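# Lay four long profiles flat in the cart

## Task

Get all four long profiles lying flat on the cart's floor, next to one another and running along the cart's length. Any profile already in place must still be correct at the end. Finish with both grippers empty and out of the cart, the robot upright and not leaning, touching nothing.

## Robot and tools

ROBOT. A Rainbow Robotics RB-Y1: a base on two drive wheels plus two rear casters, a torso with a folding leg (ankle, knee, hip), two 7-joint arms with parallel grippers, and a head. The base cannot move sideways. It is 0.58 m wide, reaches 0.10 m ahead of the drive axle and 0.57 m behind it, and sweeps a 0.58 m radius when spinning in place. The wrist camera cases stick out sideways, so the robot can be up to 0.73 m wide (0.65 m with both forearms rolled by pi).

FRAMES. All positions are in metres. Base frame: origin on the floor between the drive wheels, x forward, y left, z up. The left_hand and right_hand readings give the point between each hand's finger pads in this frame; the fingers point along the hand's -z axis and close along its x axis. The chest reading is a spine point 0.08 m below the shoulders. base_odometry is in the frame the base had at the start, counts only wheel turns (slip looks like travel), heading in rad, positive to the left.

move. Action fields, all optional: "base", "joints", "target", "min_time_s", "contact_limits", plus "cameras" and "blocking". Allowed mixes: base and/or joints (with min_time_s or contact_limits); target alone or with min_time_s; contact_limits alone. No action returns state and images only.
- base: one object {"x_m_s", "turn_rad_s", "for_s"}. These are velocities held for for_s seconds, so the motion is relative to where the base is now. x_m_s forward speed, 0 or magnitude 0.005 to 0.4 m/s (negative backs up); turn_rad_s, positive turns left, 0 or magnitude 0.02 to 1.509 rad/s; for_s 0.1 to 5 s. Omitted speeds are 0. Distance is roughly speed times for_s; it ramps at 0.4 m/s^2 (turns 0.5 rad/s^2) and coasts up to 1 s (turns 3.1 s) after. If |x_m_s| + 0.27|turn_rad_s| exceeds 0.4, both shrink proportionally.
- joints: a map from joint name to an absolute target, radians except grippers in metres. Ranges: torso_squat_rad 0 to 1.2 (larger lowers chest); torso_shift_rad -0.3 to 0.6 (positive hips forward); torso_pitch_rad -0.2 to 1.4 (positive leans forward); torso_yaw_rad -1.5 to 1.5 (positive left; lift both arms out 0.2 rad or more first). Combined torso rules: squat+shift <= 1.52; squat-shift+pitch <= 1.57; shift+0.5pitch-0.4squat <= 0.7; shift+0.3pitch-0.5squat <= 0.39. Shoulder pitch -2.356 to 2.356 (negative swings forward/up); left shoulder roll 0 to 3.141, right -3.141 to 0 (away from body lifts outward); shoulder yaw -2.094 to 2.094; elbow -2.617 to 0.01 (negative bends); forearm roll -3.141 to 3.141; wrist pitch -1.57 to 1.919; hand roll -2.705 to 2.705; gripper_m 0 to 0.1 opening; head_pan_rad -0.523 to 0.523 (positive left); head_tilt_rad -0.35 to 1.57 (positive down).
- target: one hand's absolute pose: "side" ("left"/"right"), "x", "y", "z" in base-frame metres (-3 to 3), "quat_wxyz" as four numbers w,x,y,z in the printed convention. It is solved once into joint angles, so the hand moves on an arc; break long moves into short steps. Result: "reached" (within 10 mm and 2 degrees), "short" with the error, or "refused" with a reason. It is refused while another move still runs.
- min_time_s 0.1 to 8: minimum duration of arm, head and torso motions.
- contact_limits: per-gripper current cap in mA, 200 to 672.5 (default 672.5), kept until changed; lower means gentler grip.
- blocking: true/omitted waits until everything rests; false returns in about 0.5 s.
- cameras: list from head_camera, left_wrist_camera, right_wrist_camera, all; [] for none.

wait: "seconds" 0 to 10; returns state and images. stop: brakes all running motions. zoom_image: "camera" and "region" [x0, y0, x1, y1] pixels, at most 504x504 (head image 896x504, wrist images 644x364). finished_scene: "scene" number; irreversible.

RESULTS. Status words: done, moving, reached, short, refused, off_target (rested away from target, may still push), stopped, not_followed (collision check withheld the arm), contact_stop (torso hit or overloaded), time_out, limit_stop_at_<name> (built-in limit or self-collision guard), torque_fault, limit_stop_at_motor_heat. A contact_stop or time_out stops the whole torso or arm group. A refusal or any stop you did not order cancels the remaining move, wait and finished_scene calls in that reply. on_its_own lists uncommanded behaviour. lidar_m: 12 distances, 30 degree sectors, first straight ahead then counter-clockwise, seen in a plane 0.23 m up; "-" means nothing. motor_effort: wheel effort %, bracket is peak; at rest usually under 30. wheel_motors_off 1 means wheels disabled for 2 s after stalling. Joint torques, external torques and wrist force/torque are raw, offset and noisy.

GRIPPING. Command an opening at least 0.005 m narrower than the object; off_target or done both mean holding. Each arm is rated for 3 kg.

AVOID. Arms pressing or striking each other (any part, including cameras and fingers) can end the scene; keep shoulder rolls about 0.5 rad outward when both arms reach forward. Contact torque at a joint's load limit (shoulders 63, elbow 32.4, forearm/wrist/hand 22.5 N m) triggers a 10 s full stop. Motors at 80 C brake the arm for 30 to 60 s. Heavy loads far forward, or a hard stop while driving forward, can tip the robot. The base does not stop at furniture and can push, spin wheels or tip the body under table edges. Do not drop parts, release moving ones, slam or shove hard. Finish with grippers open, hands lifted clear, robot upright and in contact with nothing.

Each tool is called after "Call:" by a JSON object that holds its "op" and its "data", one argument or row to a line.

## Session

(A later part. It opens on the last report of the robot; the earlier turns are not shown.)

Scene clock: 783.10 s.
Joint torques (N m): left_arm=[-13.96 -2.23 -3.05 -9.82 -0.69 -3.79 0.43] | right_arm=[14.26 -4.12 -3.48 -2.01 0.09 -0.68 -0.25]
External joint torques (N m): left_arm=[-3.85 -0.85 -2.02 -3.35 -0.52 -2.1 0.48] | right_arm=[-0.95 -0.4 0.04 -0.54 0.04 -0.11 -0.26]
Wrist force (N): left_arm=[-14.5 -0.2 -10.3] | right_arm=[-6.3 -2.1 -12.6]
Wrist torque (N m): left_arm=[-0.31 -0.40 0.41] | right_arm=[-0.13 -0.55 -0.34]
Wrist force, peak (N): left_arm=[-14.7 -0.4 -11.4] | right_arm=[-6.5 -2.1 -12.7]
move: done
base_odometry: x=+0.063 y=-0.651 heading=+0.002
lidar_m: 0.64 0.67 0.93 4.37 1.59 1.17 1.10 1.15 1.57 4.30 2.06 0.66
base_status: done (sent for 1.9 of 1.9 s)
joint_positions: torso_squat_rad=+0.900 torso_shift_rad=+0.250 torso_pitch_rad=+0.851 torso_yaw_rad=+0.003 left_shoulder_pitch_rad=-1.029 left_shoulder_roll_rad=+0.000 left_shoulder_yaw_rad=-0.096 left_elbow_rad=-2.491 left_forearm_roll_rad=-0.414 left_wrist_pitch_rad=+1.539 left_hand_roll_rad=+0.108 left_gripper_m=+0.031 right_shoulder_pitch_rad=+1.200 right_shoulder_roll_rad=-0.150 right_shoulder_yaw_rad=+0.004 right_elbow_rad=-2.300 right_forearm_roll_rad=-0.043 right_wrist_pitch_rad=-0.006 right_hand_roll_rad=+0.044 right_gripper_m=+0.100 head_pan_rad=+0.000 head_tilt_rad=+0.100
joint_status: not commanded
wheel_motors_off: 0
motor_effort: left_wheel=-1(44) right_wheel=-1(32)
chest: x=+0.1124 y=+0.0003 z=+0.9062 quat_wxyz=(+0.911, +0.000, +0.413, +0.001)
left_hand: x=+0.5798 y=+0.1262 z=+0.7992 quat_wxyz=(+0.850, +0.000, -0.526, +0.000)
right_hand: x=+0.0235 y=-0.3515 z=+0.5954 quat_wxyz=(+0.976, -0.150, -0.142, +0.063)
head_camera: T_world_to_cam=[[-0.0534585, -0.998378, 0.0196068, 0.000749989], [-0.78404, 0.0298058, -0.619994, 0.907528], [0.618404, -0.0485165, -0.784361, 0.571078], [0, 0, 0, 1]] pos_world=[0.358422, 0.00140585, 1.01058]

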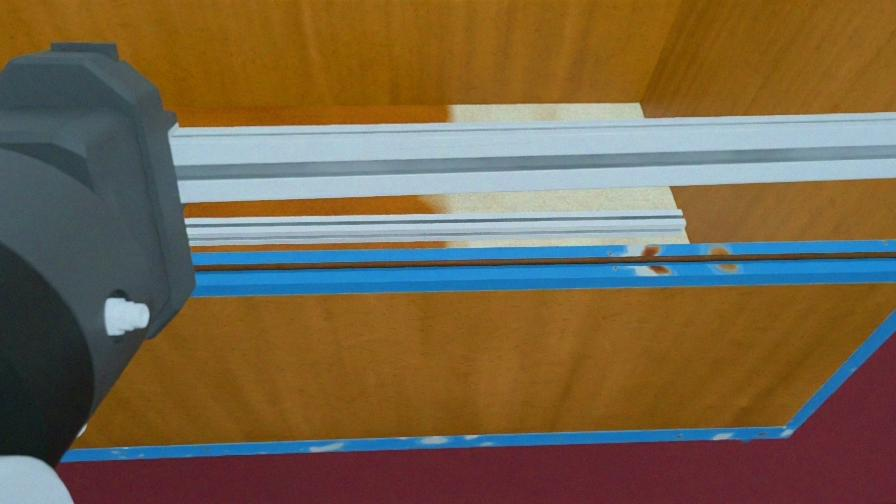

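Call:
{"op": "zoom_image", "data": {
  "camera": "head_camera",
  "region": [600, 150, 800, 270]
}}

Call:
{"op": "move", "data": {
  "joints": {"head_pan_rad": 0.5, "head_tilt_rad": 0.1},
  "cameras": ["head_camera"]
}}

Call:
{"op": "zoom_image", "data": {
  "camera": "head_camera",
  "region": [250, 100, 550, 280]
}}

Scaled by 2.520 (camera's finer frame: 1280x720).

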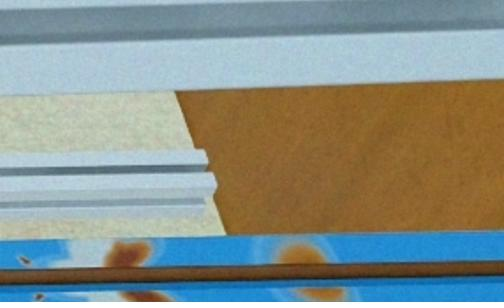

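Scene clock: 789.53 s.
Joint torques (N m): left_arm=[-14.47 -1.88 -2.02 -9.47 -0.6 -3.81 0.23] | right_arm=[14.26 -4.22 -2.98 -1.78 0.17 -0.78 -0.24]
External joint torques (N m): left_arm=[-4.37 -0.5 -0.98 -3 -0.43 -2.12 0.28] | right_arm=[-0.95 -0.5 0.54 -0.31 0.13 -0.21 -0.25]
Wrist force (N): left_arm=[-14.1 -0.2 -9.8] | right_arm=[-6.3 -2.3 -12.4]
Wrist torque (N m): left_arm=[-0.24 -0.40 0.40] | right_arm=[-0.11 -0.57 -0.34]
Wrist force, peak (N): left_arm=[-14.7 -0.3 -10.4] | right_arm=[-6.5 -2.0 -12.5]
move: done
base_odometry: x=+0.063 y=-0.651 heading=+0.002
lidar_m: 0.64 0.67 0.93 4.35 1.60 1.17 1.10 1.15 1.57 4.30 2.06 0.67
base_status: not commanded
joint_positions: torso_squat_rad=+0.900 torso_shift_rad=+0.250 torso_pitch_rad=+0.851 torso_yaw_rad=+0.003 left_shoulder_pitch_rad=-1.029 left_shoulder_roll_rad=+0.000 left_shoulder_yaw_rad=-0.096 left_elbow_rad=-2.491 left_forearm_roll_rad=-0.414 left_wrist_pitch_rad=+1.539 left_hand_roll_rad=+0.108 left_gripper_m=+0.031 right_shoulder_pitch_rad=+1.200 right_shoulder_roll_rad=-0.150 right_shoulder_yaw_rad=+0.004 right_elbow_rad=-2.300 right_forearm_roll_rad=-0.043 right_wrist_pitch_rad=-0.006 right_hand_roll_rad=+0.044 right_gripper_m=+0.100 head_pan_rad=+0.500 head_tilt_rad=+0.100
joint_status: all done
wheel_motors_off: 0
motor_effort: left_wheel=-1(2) right_wheel=+0(3)
chest: x=+0.1124 y=+0.0003 z=+0.9062 quat_wxyz=(+0.911, +0.000, +0.413, +0.001)
left_hand: x=+0.5798 y=+0.1262 z=+0.7992 quat_wxyz=(+0.850, +0.000, -0.526, +0.000)
right_hand: x=+0.0235 y=-0.3515 z=+0.5954 quat_wxyz=(+0.976, -0.150, -0.142, +0.063)
head_camera: T_world_to_cam=[[0.266106, -0.90018, -0.344766, 0.284342], [-0.789572, 0.00161954, -0.613656, 0.902633], [0.552959, 0.435516, -0.710325, 0.513341], [0, 0, 0, 1]] pos_world=[0.353172, 0.0309287, 1.01658]

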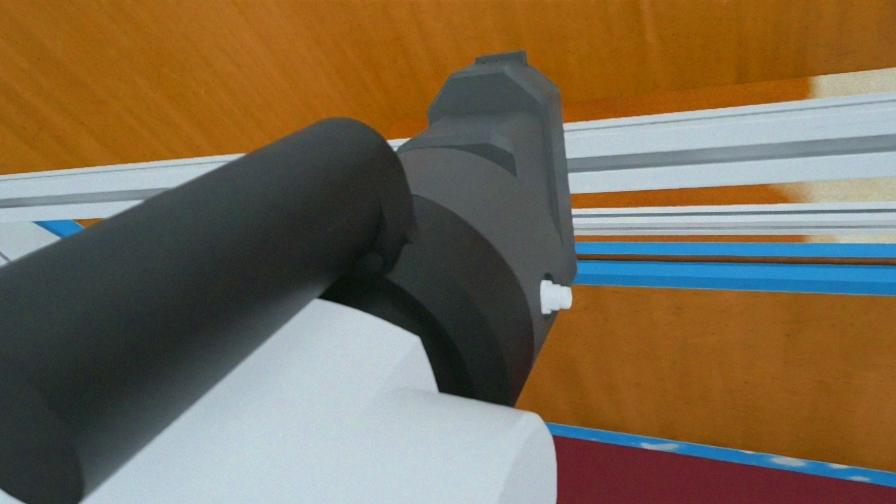

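Scaled by 1.680 (camera's finer frame: 1280x720).

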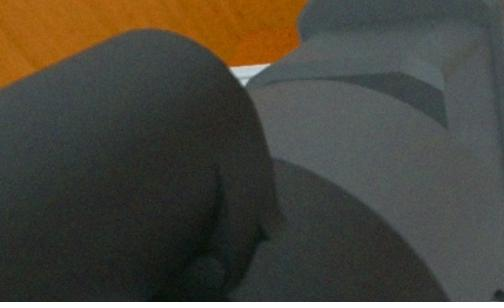

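Call:
{"op": "move", "data": {
  "target": {"side": "left", "x": 0.58, "y": 0.131, "z": 0.80, "quat_wxyz": [0.85, 0, -0.527, 0]},
  "cameras": []
}}

Call:
{"op": "move", "data": {
  "base": {"x_m_s": 0.15, "for_s": 2.35},
  "joints": {"head_pan_rad": 0.2, "head_tilt_rad": 0.0},
  "cameras": ["head_camera"]
}}

Call:
{"op": "move", "data": {
  "target": {"side": "left", "x": 0.66, "y": 0.131, "z": 0.56, "quat_wxyz": [0.996, 0, -0.087, 0]},
  "min_time_s": 2,
  "cameras": ["head_camera"]
}}

Scene clock: 797.03 s.
Joint torques (N m): left_arm=[-13.72 -0.37 -1.67 -9.84 -0.64 -4.02 0.18] | right_arm=[14.04 -3.57 -3.12 -1.96 0.31 -0.51 -0.25]
External joint torques (N m): left_arm=[-3.67 0.81 -0.68 -3.37 -0.48 -2.33 0.23] | right_arm=[-1.17 0.15 0.4 -0.49 0.27 0.06 -0.27]
Wrist force (N): left_arm=[-14.4 -0.2 -10.2] | right_arm=[-6.3 -2.2 -12.3]
Wrist torque (N m): left_arm=[-0.15 -0.43 0.41] | right_arm=[-0.12 -0.55 -0.35]
Wrist force, peak (N): left_arm=[-15.9 1.3 -10.0] | right_arm=[-6.6 -2.1 -12.5]
move: done
base_odometry: x=+0.063 y=-0.651 heading=+0.002
lidar_m: 0.65 0.68 0.93 4.35 1.60 1.16 1.10 1.15 1.58 4.31 2.06 0.68
base_status: not commanded
joint_positions: torso_squat_rad=+0.900 torso_shift_rad=+0.250 torso_pitch_rad=+0.851 torso_yaw_rad=+0.003 left_shoulder_pitch_rad=-1.027 left_shoulder_roll_rad=+0.007 left_shoulder_yaw_rad=-0.080 left_elbow_rad=-2.498 left_forearm_roll_rad=-0.395 left_wrist_pitch_rad=+1.542 left_hand_roll_rad=+0.102 left_gripper_m=+0.031 right_shoulder_pitch_rad=+1.200 right_shoulder_roll_rad=-0.150 right_shoulder_yaw_rad=+0.004 right_elbow_rad=-2.300 right_forearm_roll_rad=-0.043 right_wrist_pitch_rad=-0.006 right_hand_roll_rad=+0.044 right_gripper_m=+0.100 head_pan_rad=+0.500 head_tilt_rad=+0.100
joint_status: all done
wheel_motors_off: 0
motor_effort: left_wheel=-1(2) right_wheel=+0(3)
chest: x=+0.1123 y=+0.0003 z=+0.9062 quat_wxyz=(+0.911, +0.000, +0.413, +0.001)
left_hand: x=+0.5799 y=+0.1310 z=+0.7992 quat_wxyz=(+0.850, +0.000, -0.526, +0.000)
left_hand_status: reached (checked arc, planned for 0.1 s): 1 mm and 0.1 deg off.
right_hand: x=+0.0235 y=-0.3515 z=+0.5954 quat_wxyz=(+0.976, -0.150, -0.142, +0.063)

Scene clock: 800.07 s.
Joint torques (N m): left_arm=[-14.09 -0.48 -1.27 -9.47 -0.58 -3.67 -0.01] | right_arm=[13.97 -4.11 -3.13 -1.92 0.1 -0.74 -0.2]
External joint torques (N m): left_arm=[-4.04 0.69 -0.28 -3 -0.42 -1.98 0.04] | right_arm=[-1.24 -0.39 0.39 -0.45 0.06 -0.17 -0.21]
Wrist force (N): left_arm=[-14.3 -0.7 -9.7] | right_arm=[-6.4 -1.9 -12.4]
Wrist torque (N m): left_arm=[-0.30 -0.42 0.39] | right_arm=[-0.16 -0.55 -0.34]
Wrist force, peak (N): left_arm=[-14.7 -0.3 -11.2] | right_arm=[-6.5 -2.0 -12.6]
move: done
base_odometry: x=+0.418 y=-0.651 heading=+0.002
lidar_m: 0.29 0.30 0.42 4.64 2.09 1.53 1.46 1.50 2.07 4.38 0.41 0.30
base_status: done (sent for 2.37 of 2.37 s)
joint_positions: torso_squat_rad=+0.900 torso_shift_rad=+0.250 torso_pitch_rad=+0.851 torso_yaw_rad=+0.003 left_shoulder_pitch_rad=-1.027 left_shoulder_roll_rad=+0.007 left_shoulder_yaw_rad=-0.080 left_elbow_rad=-2.498 left_forearm_roll_rad=-0.395 left_wrist_pitch_rad=+1.542 left_hand_roll_rad=+0.102 left_gripper_m=+0.031 right_shoulder_pitch_rad=+1.200 right_shoulder_roll_rad=-0.150 right_shoulder_yaw_rad=+0.004 right_elbow_rad=-2.300 right_forearm_roll_rad=-0.043 right_wrist_pitch_rad=-0.006 right_hand_roll_rad=+0.044 right_gripper_m=+0.100 head_pan_rad=+0.200 head_tilt_rad=+0.000
joint_status: all done
wheel_motors_off: 0
motor_effort: left_wheel=-1(24) right_wheel=-2(30)
chest: x=+0.1124 y=+0.0003 z=+0.9062 quat_wxyz=(+0.911, +0.000, +0.413, +0.001)
left_hand: x=+0.5799 y=+0.1310 z=+0.7992 quat_wxyz=(+0.850, +0.000, -0.526, +0.000)
right_hand: x=+0.0235 y=-0.3515 z=+0.5954 quat_wxyz=(+0.976, -0.150, -0.142, +0.063)
head_camera: T_world_to_cam=[[0.0761122, -0.987805, -0.135827, 0.123668], [-0.72292, 0.0391507, -0.689822, 0.961867], [0.686727, 0.150696, -0.711124, 0.477189], [0, 0, 0, 1]] pos_world=[0.358241, 0.0125921, 1.01966]

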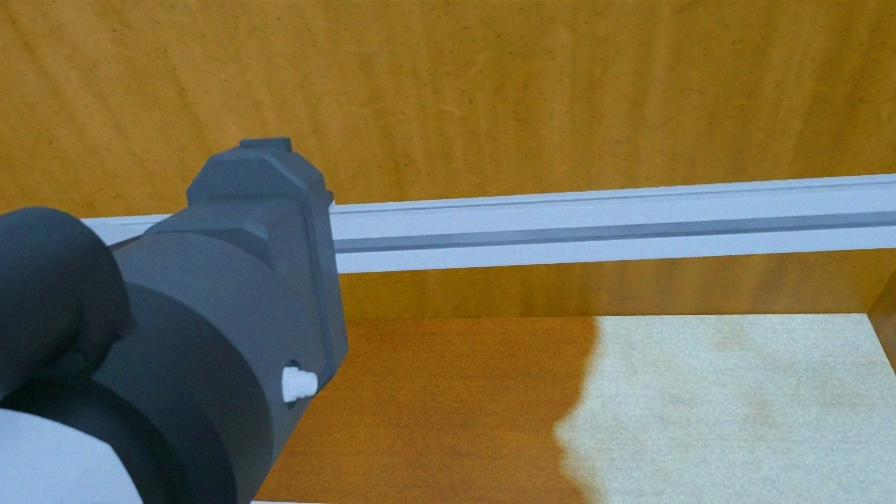

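Scene clock: 802.47 s.
Joint torques (N m): left_arm=[-24.41 4.83 -0.85 -11.08 -0.28 -0.39 0.32] | right_arm=[14.43 -3.4 -2.58 -2.02 0.35 -0.63 -0.39]
External joint torques (N m): left_arm=[-4.51 0.92 0.15 -2.5 -0.25 0.02 0.33] | right_arm=[-0.78 0.32 0.93 -0.55 0.31 -0.06 -0.4]
Wrist force (N): left_arm=[-3.2 0.3 -18.2] | right_arm=[-6.1 -2.0 -12.5]
Wrist torque (N m): left_arm=[-0.22 -0.24 0.30] | right_arm=[-0.15 -0.54 -0.35]
Wrist force, peak (N): left_arm=[-4.5 -0.7 -19.2] | right_arm=[-6.2 -2.0 -12.7]
move: done
base_odometry: x=+0.418 y=-0.651 heading=+0.002
lidar_m: 0.28 0.30 0.42 4.65 2.10 1.54 1.46 1.52 2.07 4.37 0.41 0.30
base_status: not commanded
joint_positions: torso_squat_rad=+0.900 torso_shift_rad=+0.250 torso_pitch_rad=+0.851 torso_yaw_rad=+0.003 left_shoulder_pitch_rad=-1.588 left_shoulder_roll_rad=+0.161 left_shoulder_yaw_rad=+0.298 left_elbow_rad=-1.086 left_forearm_roll_rad=-0.130 left_wrist_pitch_rad=+1.597 left_hand_roll_rad=+0.133 left_gripper_m=+0.031 right_shoulder_pitch_rad=+1.200 right_shoulder_roll_rad=-0.150 right_shoulder_yaw_rad=+0.004 right_elbow_rad=-2.300 right_forearm_roll_rad=-0.043 right_wrist_pitch_rad=-0.006 right_hand_roll_rad=+0.044 right_gripper_m=+0.100 head_pan_rad=+0.200 head_tilt_rad=+0.000
joint_status: all done
wheel_motors_off: 0
motor_effort: left_wheel=-1(3) right_wheel=+0(4)
chest: x=+0.1123 y=+0.0003 z=+0.9062 quat_wxyz=(+0.911, +0.000, +0.413, +0.001)
left_hand: x=+0.6591 y=+0.1311 z=+0.5594 quat_wxyz=(+0.996, +0.000, -0.087, +0.000)
left_hand_status: reached (checked arc, planned for 2.0 s): 1 mm and 0.0 deg off.
right_hand: x=+0.0234 y=-0.3515 z=+0.5954 quat_wxyz=(+0.976, -0.150, -0.142, +0.063)
head_camera: T_world_to_cam=[[0.0761365, -0.987803, -0.135822, 0.123668], [-0.722871, 0.0391404, -0.689873, 0.961971], [0.686775, 0.150706, -0.711075, 0.477193], [0, 0, 0, 1]] pos_world=[0.358241, 0.0125921, 1.01975]

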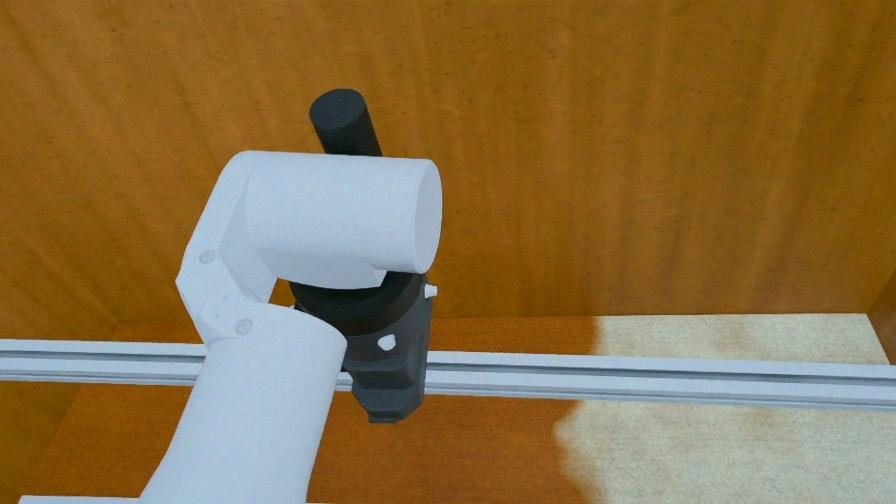

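Call:
{"op": "move", "data": {
  "joints": {"torso_squat_rad": 0.95, "torso_pitch_rad": 0.98, "torso_shift_rad": 0.43},
  "min_time_s": 3,
  "cameras": ["head_camera", "left_wrist_camera"]
}}

Call:
{"op": "move", "data": {
  "joints": {"head_pan_rad": -0.35, "head_tilt_rad": -0.1},
  "cameras": ["head_camera"]
}}

Call:
{"op": "move", "data": {
  "joints": {"head_pan_rad": 0.52, "head_tilt_rad": 0.0},
  "cameras": ["head_camera"]
}}

Scene clock: 809.93 s.
Joint torques (N m): left_arm=[-22.07 4.49 -1.28 -10.99 -0.33 -0.3 0.15] | right_arm=[15.02 -3.8 -2.3 -0.69 0.32 -0.43 -0.43]
External joint torques (N m): left_arm=[-3.87 1.56 -0.18 -2.67 -0.34 -0.13 0.16] | right_arm=[-0.52 -0.3 1.05 -0.55 0.31 -0.1 -0.44]
Wrist force (N): left_arm=[-1.0 -0.1 -18.3] | right_arm=[-5.8 -2.2 -12.3]
Wrist torque (N m): left_arm=[-0.34 -0.18 0.25] | right_arm=[-0.14 -0.59 -0.34]
Wrist force, peak (N): left_arm=[-1.2 -0.1 -19.0] | right_arm=[-6.5 -2.1 -12.6]
move: done
base_odometry: x=+0.418 y=-0.651 heading=+0.002
lidar_m: 0.29 0.31 0.42 4.64 2.10 1.53 1.46 1.52 2.08 4.37 0.42 0.29
base_status: not commanded
joint_positions: torso_squat_rad=+0.950 torso_shift_rad=+0.430 torso_pitch_rad=+0.981 torso_yaw_rad=+0.003 left_shoulder_pitch_rad=-1.588 left_shoulder_roll_rad=+0.161 left_shoulder_yaw_rad=+0.298 left_elbow_rad=-1.086 left_forearm_roll_rad=-0.130 left_wrist_pitch_rad=+1.597 left_hand_roll_rad=+0.133 left_gripper_m=+0.031 right_shoulder_pitch_rad=+1.200 right_shoulder_roll_rad=-0.150 right_shoulder_yaw_rad=+0.004 right_elbow_rad=-2.300 right_forearm_roll_rad=-0.043 right_wrist_pitch_rad=-0.006 right_hand_roll_rad=+0.044 right_gripper_m=+0.100 head_pan_rad=+0.200 head_tilt_rad=+0.000
joint_status: all done
wheel_motors_off: 0
motor_effort: left_wheel=-2(2) right_wheel=+1(4)
chest: x=+0.1989 y=+0.0003 z=+0.8228 quat_wxyz=(+0.882, +0.000, +0.471, +0.001)
left_hand: x=+0.6961 y=+0.1311 z=+0.4080 quat_wxyz=(+1.000, +0.000, -0.022, +0.000)
right_hand: x=+0.0705 y=-0.3515 z=+0.5262 quat_wxyz=(+0.984, -0.146, -0.078, +0.073)
head_camera: T_world_to_cam=[[0.0578767, -0.987803, -0.144554, 0.116558], [-0.806235, 0.0391455, -0.590299, 0.901693], [0.588757, 0.150709, -0.794136, 0.4462], [0, 0, 0, 1]] pos_world=[0.457527, 0.0125921, 0.903461]
left_wrist_camera: T_world_to_cam=[[0.996728, 0.0208016, 0.0781025, -0.729029], [-0.0189248, -0.879388, 0.475729, -0.0336933], [0.0785784, -0.475651, -0.876118, 0.443942], [0, 0, 0, 1]] pos_world=[0.691122, 0.196697, 0.461913]

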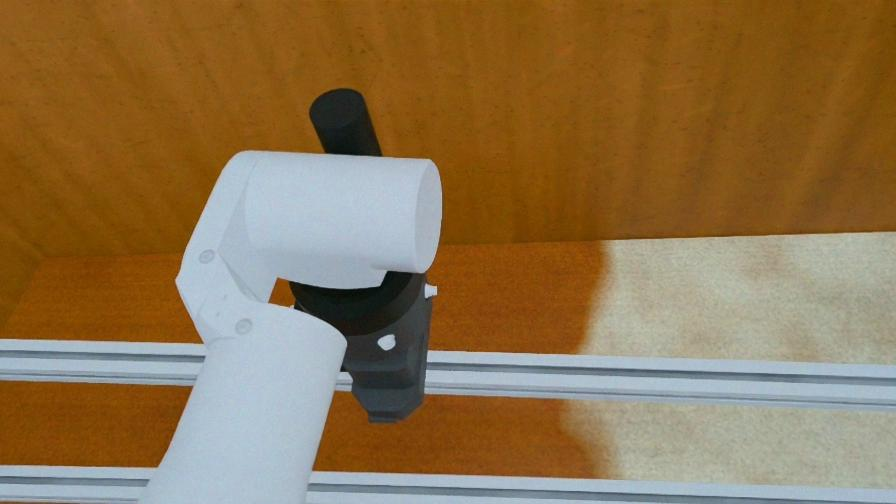

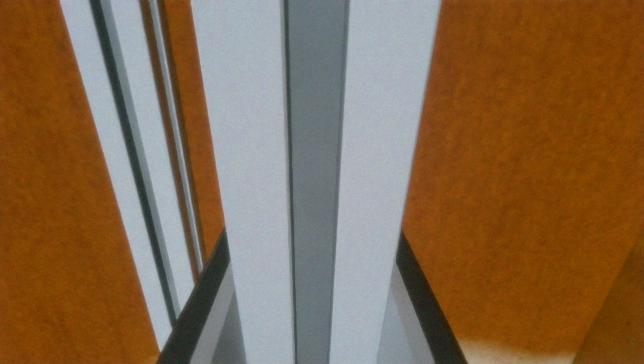

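Scene clock: 810.97 s.
Joint torques (N m): left_arm=[-22.95 3.96 -1.65 -10.67 -0.57 -0.1 0.41] | right_arm=[14.95 -3.77 -2.76 -0.77 0.07 -0.51 -0.27]
External joint torques (N m): left_arm=[-4.75 1.04 -0.55 -2.35 -0.57 0.07 0.42] | right_arm=[-0.59 -0.26 0.59 -0.62 0.06 -0.17 -0.27]
Wrist force (N): left_arm=[-1.2 0.2 -18.4] | right_arm=[-5.6 -2.1 -12.6]
Wrist torque (N m): left_arm=[-0.38 -0.22 0.25] | right_arm=[-0.13 -0.54 -0.34]
Wrist force, peak (N): left_arm=[-1.4 0.0 -18.8] | right_arm=[-5.8 -2.1 -12.8]
move: done
base_odometry: x=+0.418 y=-0.651 heading=+0.002
lidar_m: 0.28 0.31 0.41 4.64 2.09 1.53 1.46 1.52 2.06 4.37 0.41 0.30
base_status: not commanded
joint_positions: torso_squat_rad=+0.950 torso_shift_rad=+0.430 torso_pitch_rad=+0.981 torso_yaw_rad=+0.003 left_shoulder_pitch_rad=-1.588 left_shoulder_roll_rad=+0.161 left_shoulder_yaw_rad=+0.298 left_elbow_rad=-1.086 left_forearm_roll_rad=-0.130 left_wrist_pitch_rad=+1.597 left_hand_roll_rad=+0.133 left_gripper_m=+0.031 right_shoulder_pitch_rad=+1.200 right_shoulder_roll_rad=-0.150 right_shoulder_yaw_rad=+0.004 right_elbow_rad=-2.300 right_forearm_roll_rad=-0.043 right_wrist_pitch_rad=-0.006 right_hand_roll_rad=+0.044 right_gripper_m=+0.100 head_pan_rad=-0.350 head_tilt_rad=-0.100
joint_status: all done
wheel_motors_off: 0
motor_effort: left_wheel=-1(2) right_wheel=+0(3)
chest: x=+0.1989 y=+0.0003 z=+0.8228 quat_wxyz=(+0.882, +0.000, +0.471, +0.001)
left_hand: x=+0.6961 y=+0.1311 z=+0.4080 quat_wxyz=(+1.000, +0.000, -0.022, +0.000)
right_hand: x=+0.0705 y=-0.3515 z=+0.5262 quat_wxyz=(+0.984, -0.146, -0.078, +0.073)
head_camera: T_world_to_cam=[[-0.244056, -0.922976, 0.297576, -0.174462], [-0.737771, -0.022438, -0.674678, 0.953115], [0.629389, -0.384202, -0.675469, 0.322549], [0, 0, 0, 1]] pos_world=[0.457593, -0.0157142, 0.912833]

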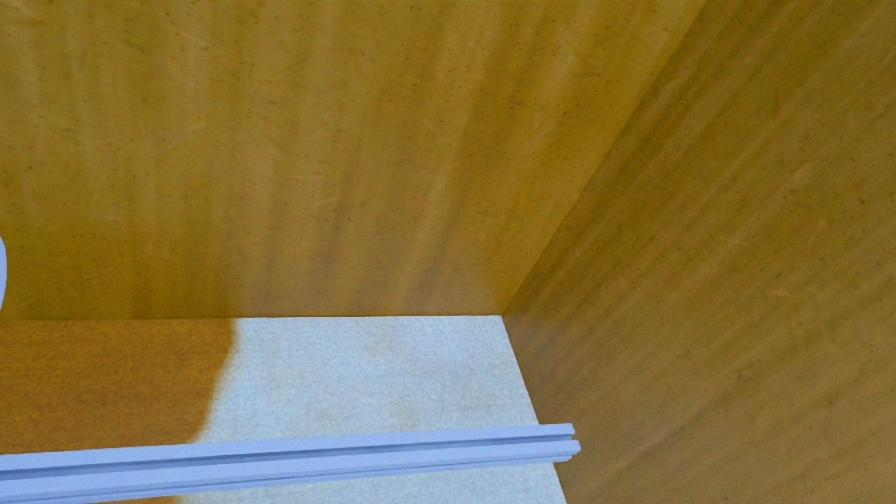

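Scene clock: 812.23 s.
Joint torques (N m): left_arm=[-23.08 3.72 -1.45 -10.92 -0.38 -0.23 0.3] | right_arm=[14.14 -3.65 -2.82 -0.55 0.32 -0.34 -0.28]
External joint torques (N m): left_arm=[-4.88 0.79 -0.35 -2.6 -0.39 -0.06 0.3] | right_arm=[-1.4 -0.14 0.53 -0.41 0.3 -0.01 -0.29]
Wrist force (N): left_arm=[-1.5 0.1 -18.4] | right_arm=[-5.8 -2.1 -12.4]
Wrist torque (N m): left_arm=[-0.37 -0.22 0.28] | right_arm=[-0.15 -0.57 -0.35]
Wrist force, peak (N): left_arm=[-1.3 0.2 -18.6] | right_arm=[-6.0 -2.2 -12.9]
move: done
base_odometry: x=+0.418 y=-0.651 heading=+0.002
lidar_m: 0.29 0.30 0.43 4.63 2.10 1.54 1.46 1.51 2.07 4.38 0.41 0.30
base_status: not commanded
joint_positions: torso_squat_rad=+0.950 torso_shift_rad=+0.430 torso_pitch_rad=+0.981 torso_yaw_rad=+0.003 left_shoulder_pitch_rad=-1.588 left_shoulder_roll_rad=+0.161 left_shoulder_yaw_rad=+0.298 left_elbow_rad=-1.086 left_forearm_roll_rad=-0.130 left_wrist_pitch_rad=+1.597 left_hand_roll_rad=+0.133 left_gripper_m=+0.031 right_shoulder_pitch_rad=+1.200 right_shoulder_roll_rad=-0.150 right_shoulder_yaw_rad=+0.004 right_elbow_rad=-2.300 right_forearm_roll_rad=-0.043 right_wrist_pitch_rad=-0.006 right_hand_roll_rad=+0.044 right_gripper_m=+0.100 head_pan_rad=+0.520 head_tilt_rad=+0.000
joint_status: all done
wheel_motors_off: 0
motor_effort: left_wheel=-1(2) right_wheel=-2(3)
chest: x=+0.1989 y=+0.0003 z=+0.8228 quat_wxyz=(+0.882, +0.000, +0.471, +0.001)
left_hand: x=+0.6961 y=+0.1311 z=+0.4080 quat_wxyz=(+1.000, +0.000, -0.022, +0.000)
right_hand: x=+0.0705 y=-0.3515 z=+0.5262 quat_wxyz=(+0.984, -0.146, -0.078, +0.073)
head_camera: T_world_to_cam=[[0.226369, -0.889774, -0.396308, 0.283528], [-0.814404, 0.0502994, -0.578114, 0.893581], [0.534325, 0.453622, -0.713249, 0.392555], [0, 0, 0, 1]] pos_world=[0.453802, 0.0292572, 0.908946]

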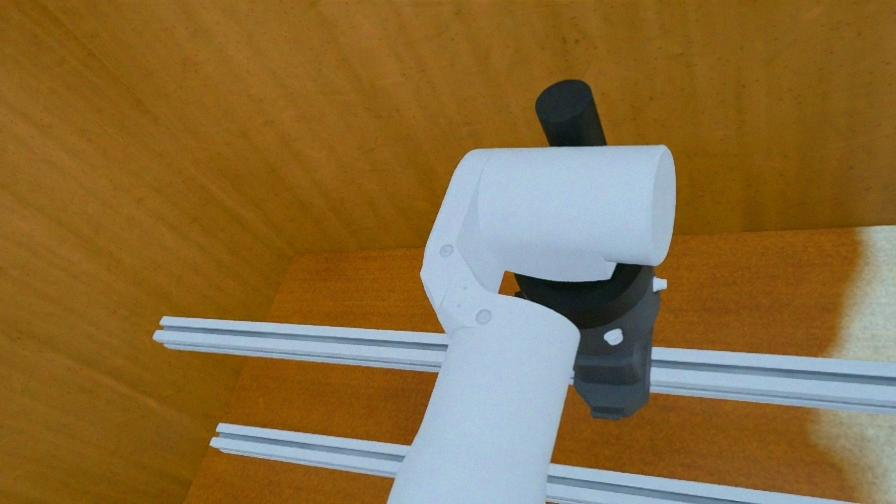

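Call:
{"op": "zoom_image", "data": {
  "camera": "head_camera",
  "region": [120, 240, 360, 504]
}}

Scaled by 1.909 (camera's finer frame: 1280x720).

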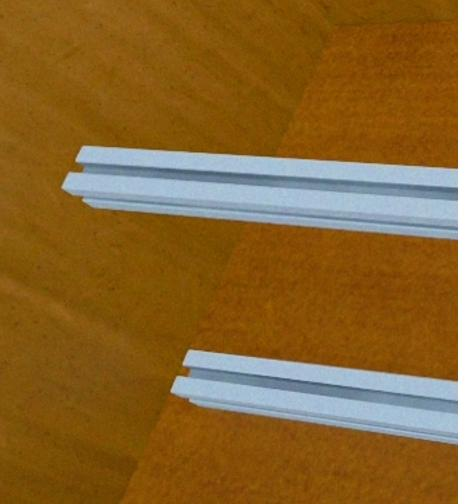

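Call:
{"op": "move", "data": {
  "target": {"side": "left", "x": 0.71, "y": 0.127, "z": 0.335, "quat_wxyz": [0.9997, -0.0225, 0, 0]},
  "min_time_s": 2,
  "cameras": ["head_camera"]
}}

Call:
{"op": "zoom_image", "data": {
  "camera": "head_camera",
  "region": [120, 240, 360, 504]
}}

Call:
{"op": "move", "data": {
  "joints": {"head_pan_rad": -0.35, "head_tilt_rad": -0.1},
  "cameras": ["head_camera"]
}}

Call:
{"op": "zoom_image", "data": {
  "camera": "head_camera",
  "region": [400, 300, 660, 504]
}}

Scene clock: 825.00 s.
Joint torques (N m): left_arm=[-24.6 6.25 0.55 -7.97 0.18 -0.05 0.44] | right_arm=[14.54 -3.32 -2.64 -0.51 0.2 -0.36 -0.25]
External joint torques (N m): left_arm=[-4.6 1.91 0.87 -1.12 0.1 0.13 0.45] | right_arm=[-1 0.18 0.72 -0.37 0.18 -0.03 -0.26]
Wrist force (N): left_arm=[-2.4 0.9 -18.2] | right_arm=[-5.7 -2.2 -12.6]
Wrist torque (N m): left_arm=[-0.34 -0.36 0.27] | right_arm=[-0.15 -0.56 -0.33]
Wrist force, peak (N): left_arm=[-3.0 -0.9 -19.0] | right_arm=[-5.8 -2.1 -12.8]
move: short
base_odometry: x=+0.418 y=-0.651 heading=+0.002
lidar_m: 0.29 0.30 0.43 4.63 2.10 1.52 1.46 1.52 2.08 4.38 0.42 0.30
base_status: not commanded
joint_positions: torso_squat_rad=+0.950 torso_shift_rad=+0.430 torso_pitch_rad=+0.981 torso_yaw_rad=+0.003 left_shoulder_pitch_rad=-1.851 left_shoulder_roll_rad=+0.282 left_shoulder_yaw_rad=+0.350 left_elbow_rad=-0.267 left_forearm_roll_rad=-0.075 left_wrist_pitch_rad=+1.058 left_hand_roll_rad=+0.141 left_gripper_m=+0.031 right_shoulder_pitch_rad=+1.200 right_shoulder_roll_rad=-0.150 right_shoulder_yaw_rad=+0.004 right_elbow_rad=-2.300 right_forearm_roll_rad=-0.043 right_wrist_pitch_rad=-0.006 right_hand_roll_rad=+0.044 right_gripper_m=+0.100 head_pan_rad=+0.520 head_tilt_rad=+0.000
joint_status: all done
wheel_motors_off: 0
motor_effort: left_wheel=-1(2) right_wheel=+1(5)
chest: x=+0.1989 y=+0.0003 z=+0.8228 quat_wxyz=(+0.882, +0.000, +0.471, +0.001)
left_hand: x=+0.7086 y=+0.1272 z=+0.3348 quat_wxyz=(+0.999, -0.026, -0.021, +0.000)
left_hand_status: short (checked arc, as near as the solve gets, planned for 2.0 s): 1 mm and 2.4 deg off. The place is met; only the turn is off.
right_hand: x=+0.0705 y=-0.3515 z=+0.5262 quat_wxyz=(+0.984, -0.146, -0.078, +0.073)
head_camera: T_world_to_cam=[[0.226369, -0.889774, -0.396308, 0.283528], [-0.814404, 0.0502994, -0.578114, 0.893581], [0.534325, 0.453622, -0.713249, 0.392555], [0, 0, 0, 1]] pos_world=[0.453802, 0.0292572, 0.908946]

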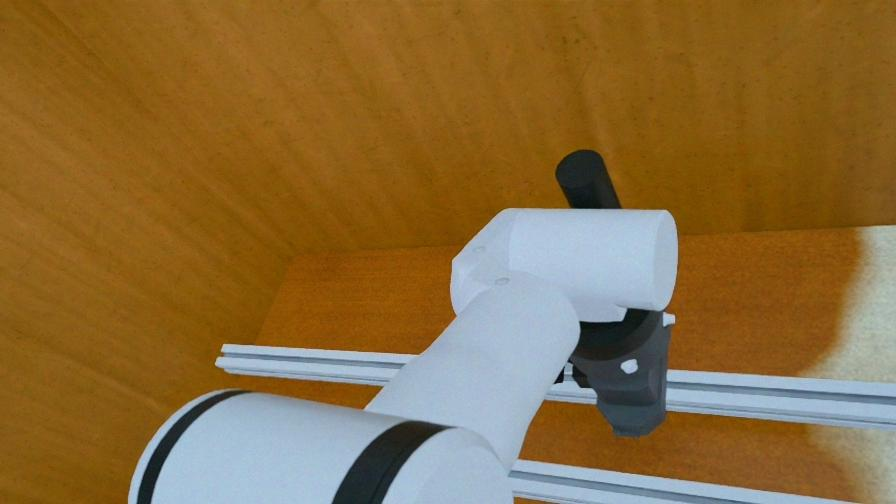

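Scaled by 1.909 (camera's finer frame: 1280x720).

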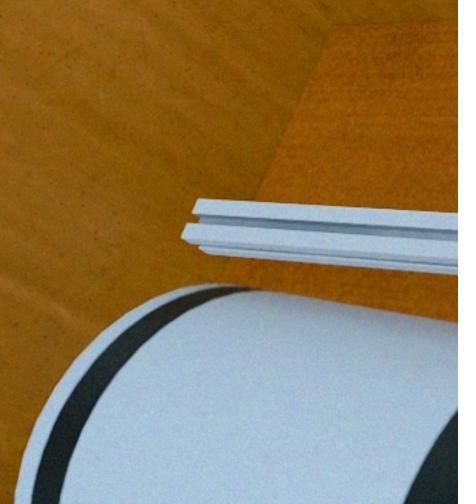

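Scene clock: 826.27 s.
Joint torques (N m): left_arm=[-24.39 5.77 0.36 -8.3 0.34 -0.37 0.34] | right_arm=[14.15 -4 -2.78 -0.67 0.25 -0.6 -0.25]
External joint torques (N m): left_arm=[-4.38 1.42 0.68 -1.44 0.26 -0.19 0.35] | right_arm=[-1.39 -0.49 0.58 -0.53 0.24 -0.27 -0.25]
Wrist force (N): left_arm=[-1.6 0.7 -18.0] | right_arm=[-5.7 -2.3 -12.8]
Wrist torque (N m): left_arm=[-0.29 -0.24 0.26] | right_arm=[-0.13 -0.55 -0.33]
Wrist force, peak (N): left_arm=[-2.1 1.0 -18.4] | right_arm=[-5.7 -2.3 -12.8]
move: done
base_odometry: x=+0.418 y=-0.651 heading=+0.002
lidar_m: 0.28 0.30 0.42 4.64 2.10 1.53 1.45 1.52 2.07 4.38 0.41 0.29
base_status: not commanded
joint_positions: torso_squat_rad=+0.950 torso_shift_rad=+0.430 torso_pitch_rad=+0.981 torso_yaw_rad=+0.003 left_shoulder_pitch_rad=-1.851 left_shoulder_roll_rad=+0.282 left_shoulder_yaw_rad=+0.350 left_elbow_rad=-0.267 left_forearm_roll_rad=-0.075 left_wrist_pitch_rad=+1.058 left_hand_roll_rad=+0.141 left_gripper_m=+0.031 right_shoulder_pitch_rad=+1.200 right_shoulder_roll_rad=-0.150 right_shoulder_yaw_rad=+0.004 right_elbow_rad=-2.300 right_forearm_roll_rad=-0.043 right_wrist_pitch_rad=-0.006 right_hand_roll_rad=+0.044 right_gripper_m=+0.100 head_pan_rad=-0.350 head_tilt_rad=-0.100
joint_status: all done
wheel_motors_off: 0
motor_effort: left_wheel=-1(1) right_wheel=+1(4)
chest: x=+0.1989 y=+0.0003 z=+0.8228 quat_wxyz=(+0.882, +0.000, +0.471, +0.001)
left_hand: x=+0.7086 y=+0.1272 z=+0.3348 quat_wxyz=(+0.999, -0.026, -0.021, +0.000)
right_hand: x=+0.0705 y=-0.3515 z=+0.5262 quat_wxyz=(+0.984, -0.146, -0.078, +0.073)
head_camera: T_world_to_cam=[[-0.244056, -0.922976, 0.297576, -0.174462], [-0.737771, -0.022438, -0.674678, 0.953115], [0.629389, -0.384202, -0.675469, 0.322549], [0, 0, 0, 1]] pos_world=[0.457593, -0.0157142, 0.912833]

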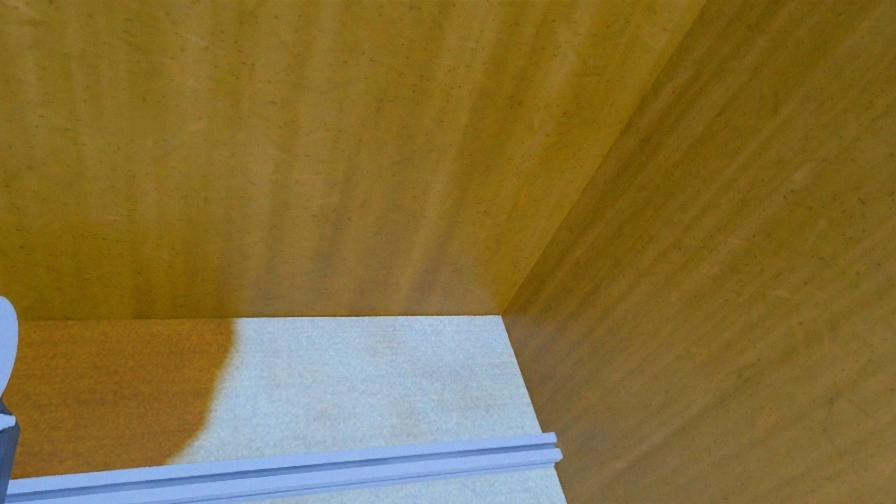

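Scaled by 1.938 (camera's finer frame: 1280x720).

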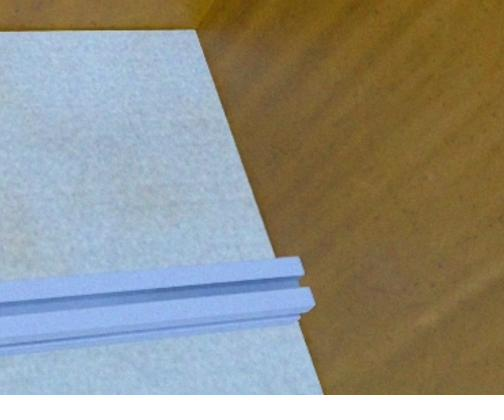

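Call:
{"op": "move", "data": {
  "target": {"side": "left", "x": 0.688, "y": 0.127, "z": 0.313, "quat_wxyz": [0.9997, -0.0225, 0, 0]},
  "min_time_s": 1.5,
  "cameras": ["left_wrist_camera"]
}}

Call:
{"op": "move", "data": {
  "target": {"side": "left", "x": 0.686, "y": 0.127, "z": 0.304, "quat_wxyz": [0.9997, -0.0225, 0, 0]},
  "min_time_s": 1,
  "cameras": ["head_camera"]
}}

Call:
{"op": "zoom_image", "data": {
  "camera": "head_camera",
  "region": [400, 300, 660, 504]
}}

Scene clock: 837.67 s.
Joint torques (N m): left_arm=[-21.8 3.54 -1.9 -8.3 -0.89 -0.11 0.41] | right_arm=[14.24 -3.46 -2.18 -0.9 0.3 -0.38 -0.2]
External joint torques (N m): left_arm=[-2.58 -0.46 -1.58 -1.74 -0.97 0.03 0.41] | right_arm=[-1.3 0.04 1.17 -0.76 0.28 -0.05 -0.2]
Wrist force (N): left_arm=[-1.5 0.5 -17.7] | right_arm=[-5.6 -2.2 -12.6]
Wrist torque (N m): left_arm=[-0.81 -0.25 0.36] | right_arm=[-0.14 -0.54 -0.35]
Wrist force, peak (N): left_arm=[-2.3 0.5 -18.5] | right_arm=[-5.9 -2.1 -12.8]
move: done
base_odometry: x=+0.418 y=-0.651 heading=+0.002
lidar_m: 0.28 0.30 0.42 4.64 2.09 1.52 1.46 1.51 2.07 4.37 0.42 0.30
base_status: not commanded
joint_positions: torso_squat_rad=+0.950 torso_shift_rad=+0.430 torso_pitch_rad=+0.981 torso_yaw_rad=+0.003 left_shoulder_pitch_rad=-1.803 left_shoulder_roll_rad=+0.265 left_shoulder_yaw_rad=+0.347 left_elbow_rad=-0.267 left_forearm_roll_rad=-0.078 left_wrist_pitch_rad=+1.032 left_hand_roll_rad=+0.146 left_gripper_m=+0.031 right_shoulder_pitch_rad=+1.200 right_shoulder_roll_rad=-0.150 right_shoulder_yaw_rad=+0.004 right_elbow_rad=-2.300 right_forearm_roll_rad=-0.043 right_wrist_pitch_rad=-0.006 right_hand_roll_rad=+0.044 right_gripper_m=+0.100 head_pan_rad=-0.350 head_tilt_rad=-0.100
joint_status: all done
wheel_motors_off: 0
motor_effort: left_wheel=-1(1) right_wheel=+0(3)
chest: x=+0.1989 y=+0.0003 z=+0.8228 quat_wxyz=(+0.882, +0.000, +0.471, +0.001)
left_hand: x=+0.6870 y=+0.1273 z=+0.3130 quat_wxyz=(+1.000, -0.024, -0.009, +0.000)
left_hand_status: reached (checked arc, as near as the solve gets, planned for 1.5 s): 1 mm and 1.0 deg off.
right_hand: x=+0.0705 y=-0.3515 z=+0.5262 quat_wxyz=(+0.984, -0.146, -0.078, +0.073)
left_wrist_camera: T_world_to_cam=[[0.998447, 0.0237684, 0.0503835, -0.705351], [-0.00574786, -0.855634, 0.51755, -0.0171124], [0.0554111, -0.517036, -0.854168, 0.373875], [0, 0, 0, 1]] pos_world=[0.68344, 0.19543, 0.363746]

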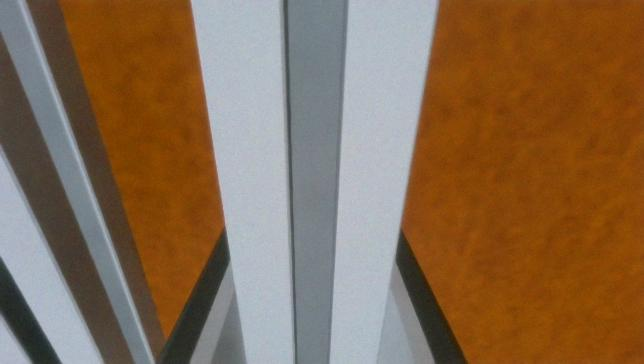

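Scene clock: 839.00 s.
Joint torques (N m): left_arm=[-17.89 2.5 -2.13 -7.25 -0.61 -1.31 0.06] | right_arm=[14.52 -3.71 -3.19 -0.37 0.22 -0.43 -0.25]
External joint torques (N m): left_arm=[1.06 -1.41 -1.81 -0.74 -0.69 -1.13 0.06] | right_arm=[-1.02 -0.21 0.16 -0.23 0.2 -0.09 -0.26]
Wrist force (N): left_arm=[-5.3 1.8 -0.1] | right_arm=[-6.0 -2.3 -12.5]
Wrist torque (N m): left_arm=[-0.68 0.18 0.24] | right_arm=[-0.12 -0.59 -0.35]
Wrist force, peak (N): left_arm=[-2.1 0.6 -18.1] | right_arm=[-6.0 -2.1 -12.8]
move: short
base_odometry: x=+0.418 y=-0.651 heading=+0.002
lidar_m: 0.29 0.31 0.43 4.64 2.09 1.53 1.45 1.52 2.07 4.38 0.41 0.30
base_status: not commanded
joint_positions: torso_squat_rad=+0.950 torso_shift_rad=+0.430 torso_pitch_rad=+0.980 torso_yaw_rad=+0.003 left_shoulder_pitch_rad=-1.783 left_shoulder_roll_rad=+0.260 left_shoulder_yaw_rad=+0.347 left_elbow_rad=-0.267 left_forearm_roll_rad=-0.078 left_wrist_pitch_rad=+0.990 left_hand_roll_rad=+0.146 left_gripper_m=+0.031 right_shoulder_pitch_rad=+1.200 right_shoulder_roll_rad=-0.150 right_shoulder_yaw_rad=+0.004 right_elbow_rad=-2.300 right_forearm_roll_rad=-0.043 right_wrist_pitch_rad=-0.006 right_hand_roll_rad=+0.044 right_gripper_m=+0.100 head_pan_rad=-0.350 head_tilt_rad=-0.100
joint_status: all done
wheel_motors_off: 0
motor_effort: left_wheel=+0(1) right_wheel=+1(3)
chest: x=+0.1988 y=+0.0003 z=+0.8229 quat_wxyz=(+0.882, +0.000, +0.471, +0.001)
left_hand: x=+0.6854 y=+0.1273 z=+0.3048 quat_wxyz=(+0.999, -0.026, -0.020, +0.001)
left_hand_status: short (checked arc, as near as the solve gets, planned for 1.0 s): 1 mm and 2.3 deg off. The place is met; only the turn is off.
right_hand: x=+0.0705 y=-0.3515 z=+0.5263 quat_wxyz=(+0.984, -0.146, -0.078, +0.073)
head_camera: T_world_to_cam=[[-0.244168, -0.922985, 0.297457, -0.174386], [-0.737507, -0.0224251, -0.674967, 0.953319], [0.629655, -0.384182, -0.675232, 0.322408], [0, 0, 0, 1]] pos_world=[0.457494, -0.0157142, 0.913032]

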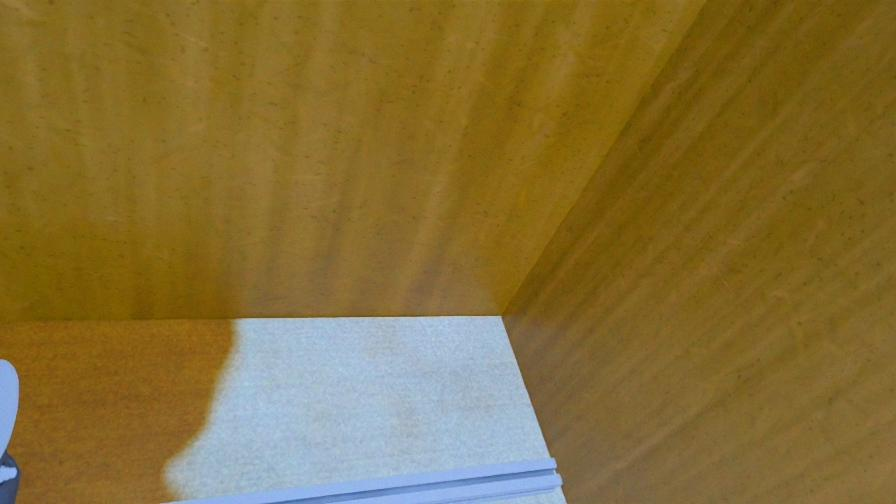

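Scaled by 1.938 (camera's finer frame: 1280x720).

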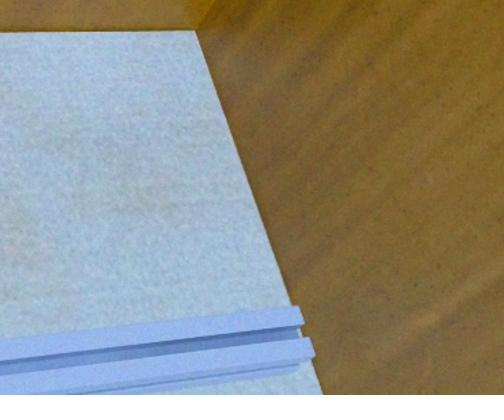

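Call:
{"op": "move", "data": {
  "joints": {"left_gripper_m": 0.055},
  "cameras": ["left_wrist_camera"]
}}

Call:
{"op": "move", "data": {
  "target": {"side": "left", "x": 0.69, "y": 0.127, "z": 0.40, "quat_wxyz": [0.9997, -0.0225, 0, 0]},
  "min_time_s": 1.5,
  "cameras": ["left_wrist_camera", "head_camera"]
}}

Scene clock: 843.23 s.
Joint torques (N m): left_arm=[-17.11 2.25 -1.81 -5.29 -0.46 0.06 -0.07] | right_arm=[14.95 -3.37 -2.84 -0.7 0.31 -0.01 -0.22]
External joint torques (N m): left_arm=[1.85 -1.66 -1.49 1.22 -0.54 0.24 -0.07] | right_arm=[-0.59 0.14 0.52 -0.56 0.29 0.33 -0.23]
Wrist force (N): left_arm=[0.9 0.4 -2.6] | right_arm=[-5.7 -2.1 -12.6]
Wrist torque (N m): left_arm=[-0.29 -0.18 0.20] | right_arm=[-0.15 -0.56 -0.33]
Wrist force, peak (N): left_arm=[-6.2 2.2 -1.3] | right_arm=[-5.8 -2.2 -12.9]
move: done
base_odometry: x=+0.418 y=-0.651 heading=+0.002
lidar_m: 0.29 0.31 0.43 4.64 2.09 1.53 1.46 1.52 2.07 4.38 0.41 0.30
base_status: not commanded
joint_positions: torso_squat_rad=+0.950 torso_shift_rad=+0.430 torso_pitch_rad=+0.980 torso_yaw_rad=+0.003 left_shoulder_pitch_rad=-1.784 left_shoulder_roll_rad=+0.260 left_shoulder_yaw_rad=+0.347 left_elbow_rad=-0.267 left_forearm_roll_rad=-0.078 left_wrist_pitch_rad=+0.989 left_hand_roll_rad=+0.146 left_gripper_m=+0.055 right_shoulder_pitch_rad=+1.200 right_shoulder_roll_rad=-0.150 right_shoulder_yaw_rad=+0.004 right_elbow_rad=-2.300 right_forearm_roll_rad=-0.043 right_wrist_pitch_rad=-0.006 right_hand_roll_rad=+0.044 right_gripper_m=+0.100 head_pan_rad=-0.350 head_tilt_rad=-0.100
joint_status: all done
wheel_motors_off: 0
motor_effort: left_wheel=-1(1) right_wheel=+0(2)
chest: x=+0.1988 y=+0.0003 z=+0.8229 quat_wxyz=(+0.882, +0.000, +0.471, +0.001)
left_hand: x=+0.6860 y=+0.1272 z=+0.3051 quat_wxyz=(+0.999, -0.026, -0.020, +0.001)
right_hand: x=+0.0705 y=-0.3515 z=+0.5263 quat_wxyz=(+0.984, -0.146, -0.078, +0.073)
left_wrist_camera: T_world_to_cam=[[0.996942, 0.0249424, 0.0740588, -0.710249], [-0.0172909, -0.853799, 0.520315, -0.00638145], [0.0762092, -0.520005, -0.850757, 0.352233], [0, 0, 0, 1]] pos_world=[0.681123, 0.19543, 0.355585]

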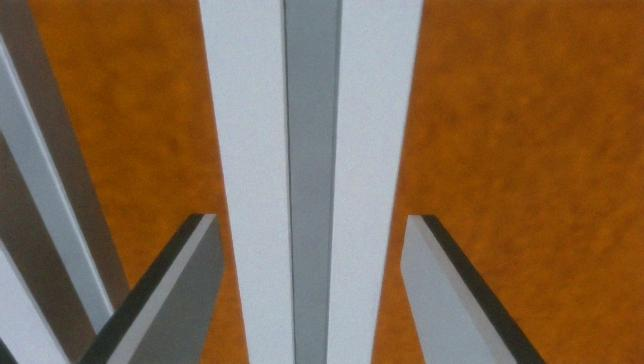

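Scene clock: 845.07 s.
Joint torques (N m): left_arm=[-18.89 2.61 -2.53 -8.75 -0.26 -0.35 -0.1] | right_arm=[14.43 -3.33 -2.83 -0.44 0.24 -0.28 -0.08]
External joint torques (N m): left_arm=[-0.57 -0.53 -1.43 -0.55 -0.36 -0.25 -0.1] | right_arm=[-1.11 0.18 0.52 -0.29 0.23 0.05 -0.09]
Wrist force (N): left_arm=[-1.0 -0.1 -9.3] | right_arm=[-5.5 -2.1 -12.6]
Wrist torque (N m): left_arm=[-0.26 -0.24 0.26] | right_arm=[-0.15 -0.54 -0.35]
Wrist force, peak (N): left_arm=[3.7 -0.5 10.7] | right_arm=[-5.8 -2.4 -12.7]
move: done
base_odometry: x=+0.418 y=-0.651 heading=+0.002
lidar_m: 0.29 0.30 0.42 4.63 2.10 1.53 1.45 1.52 2.08 4.37 0.41 0.30
base_status: not commanded
joint_positions: torso_squat_rad=+0.950 torso_shift_rad=+0.430 torso_pitch_rad=+0.980 torso_yaw_rad=+0.003 left_shoulder_pitch_rad=-1.605 left_shoulder_roll_rad=+0.170 left_shoulder_yaw_rad=+0.327 left_elbow_rad=-1.026 left_forearm_roll_rad=-0.091 left_wrist_pitch_rad=+1.592 left_hand_roll_rad=+0.116 left_gripper_m=+0.055 right_shoulder_pitch_rad=+1.200 right_shoulder_roll_rad=-0.150 right_shoulder_yaw_rad=+0.004 right_elbow_rad=-2.300 right_forearm_roll_rad=-0.043 right_wrist_pitch_rad=-0.006 right_hand_roll_rad=+0.044 right_gripper_m=+0.100 head_pan_rad=-0.350 head_tilt_rad=-0.100
joint_status: all done
wheel_motors_off: 0
motor_effort: left_wheel=-1(2) right_wheel=+0(3)
chest: x=+0.1987 y=+0.0003 z=+0.8230 quat_wxyz=(+0.882, +0.000, +0.471, +0.001)
left_hand: x=+0.6899 y=+0.1271 z=+0.4001 quat_wxyz=(+1.000, -0.022, +0.000, +0.000)
left_hand_status: reached (checked arc, planned for 1.5 s): 0 mm and 0.0 deg off.
right_hand: x=+0.0704 y=-0.3516 z=+0.5263 quat_wxyz=(+0.984, -0.146, -0.078, +0.073)
pictures: head_camera, left_wrist_camera
head_camera: T_world_to_cam=[[-0.244323, -0.922985, 0.297329, -0.174253], [-0.737279, -0.0223491, -0.675218, 0.95344], [0.629861, -0.384186, -0.675037, 0.322266], [0, 0, 0, 1]] pos_world=[0.457394, -0.0157141, 0.913132]
left_wrist_camera: T_world_to_cam=[[0.999195, 0.0226783, 0.0330972, -0.706157], [0.0023989, -0.857219, 0.514947, -0.0668055], [0.0400496, -0.514453, -0.856583, 0.459289], [0, 0, 0, 1]] pos_world=[0.687354, 0.19503, 0.451192]

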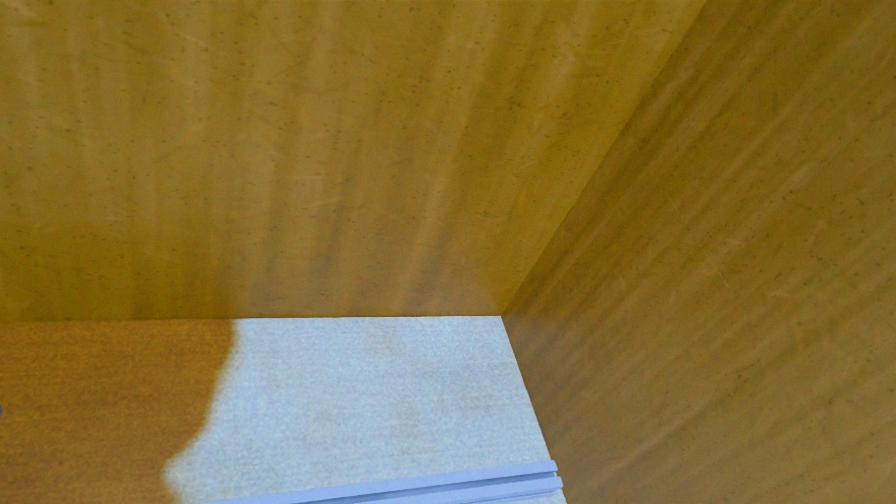

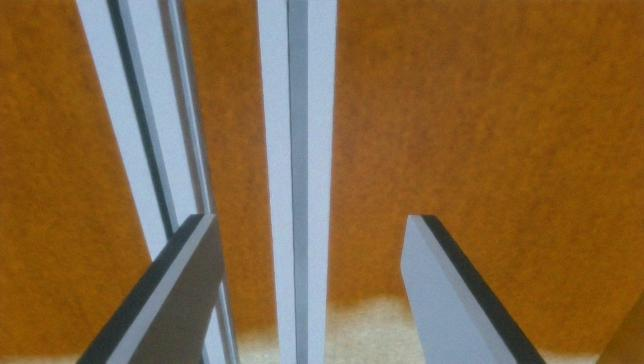

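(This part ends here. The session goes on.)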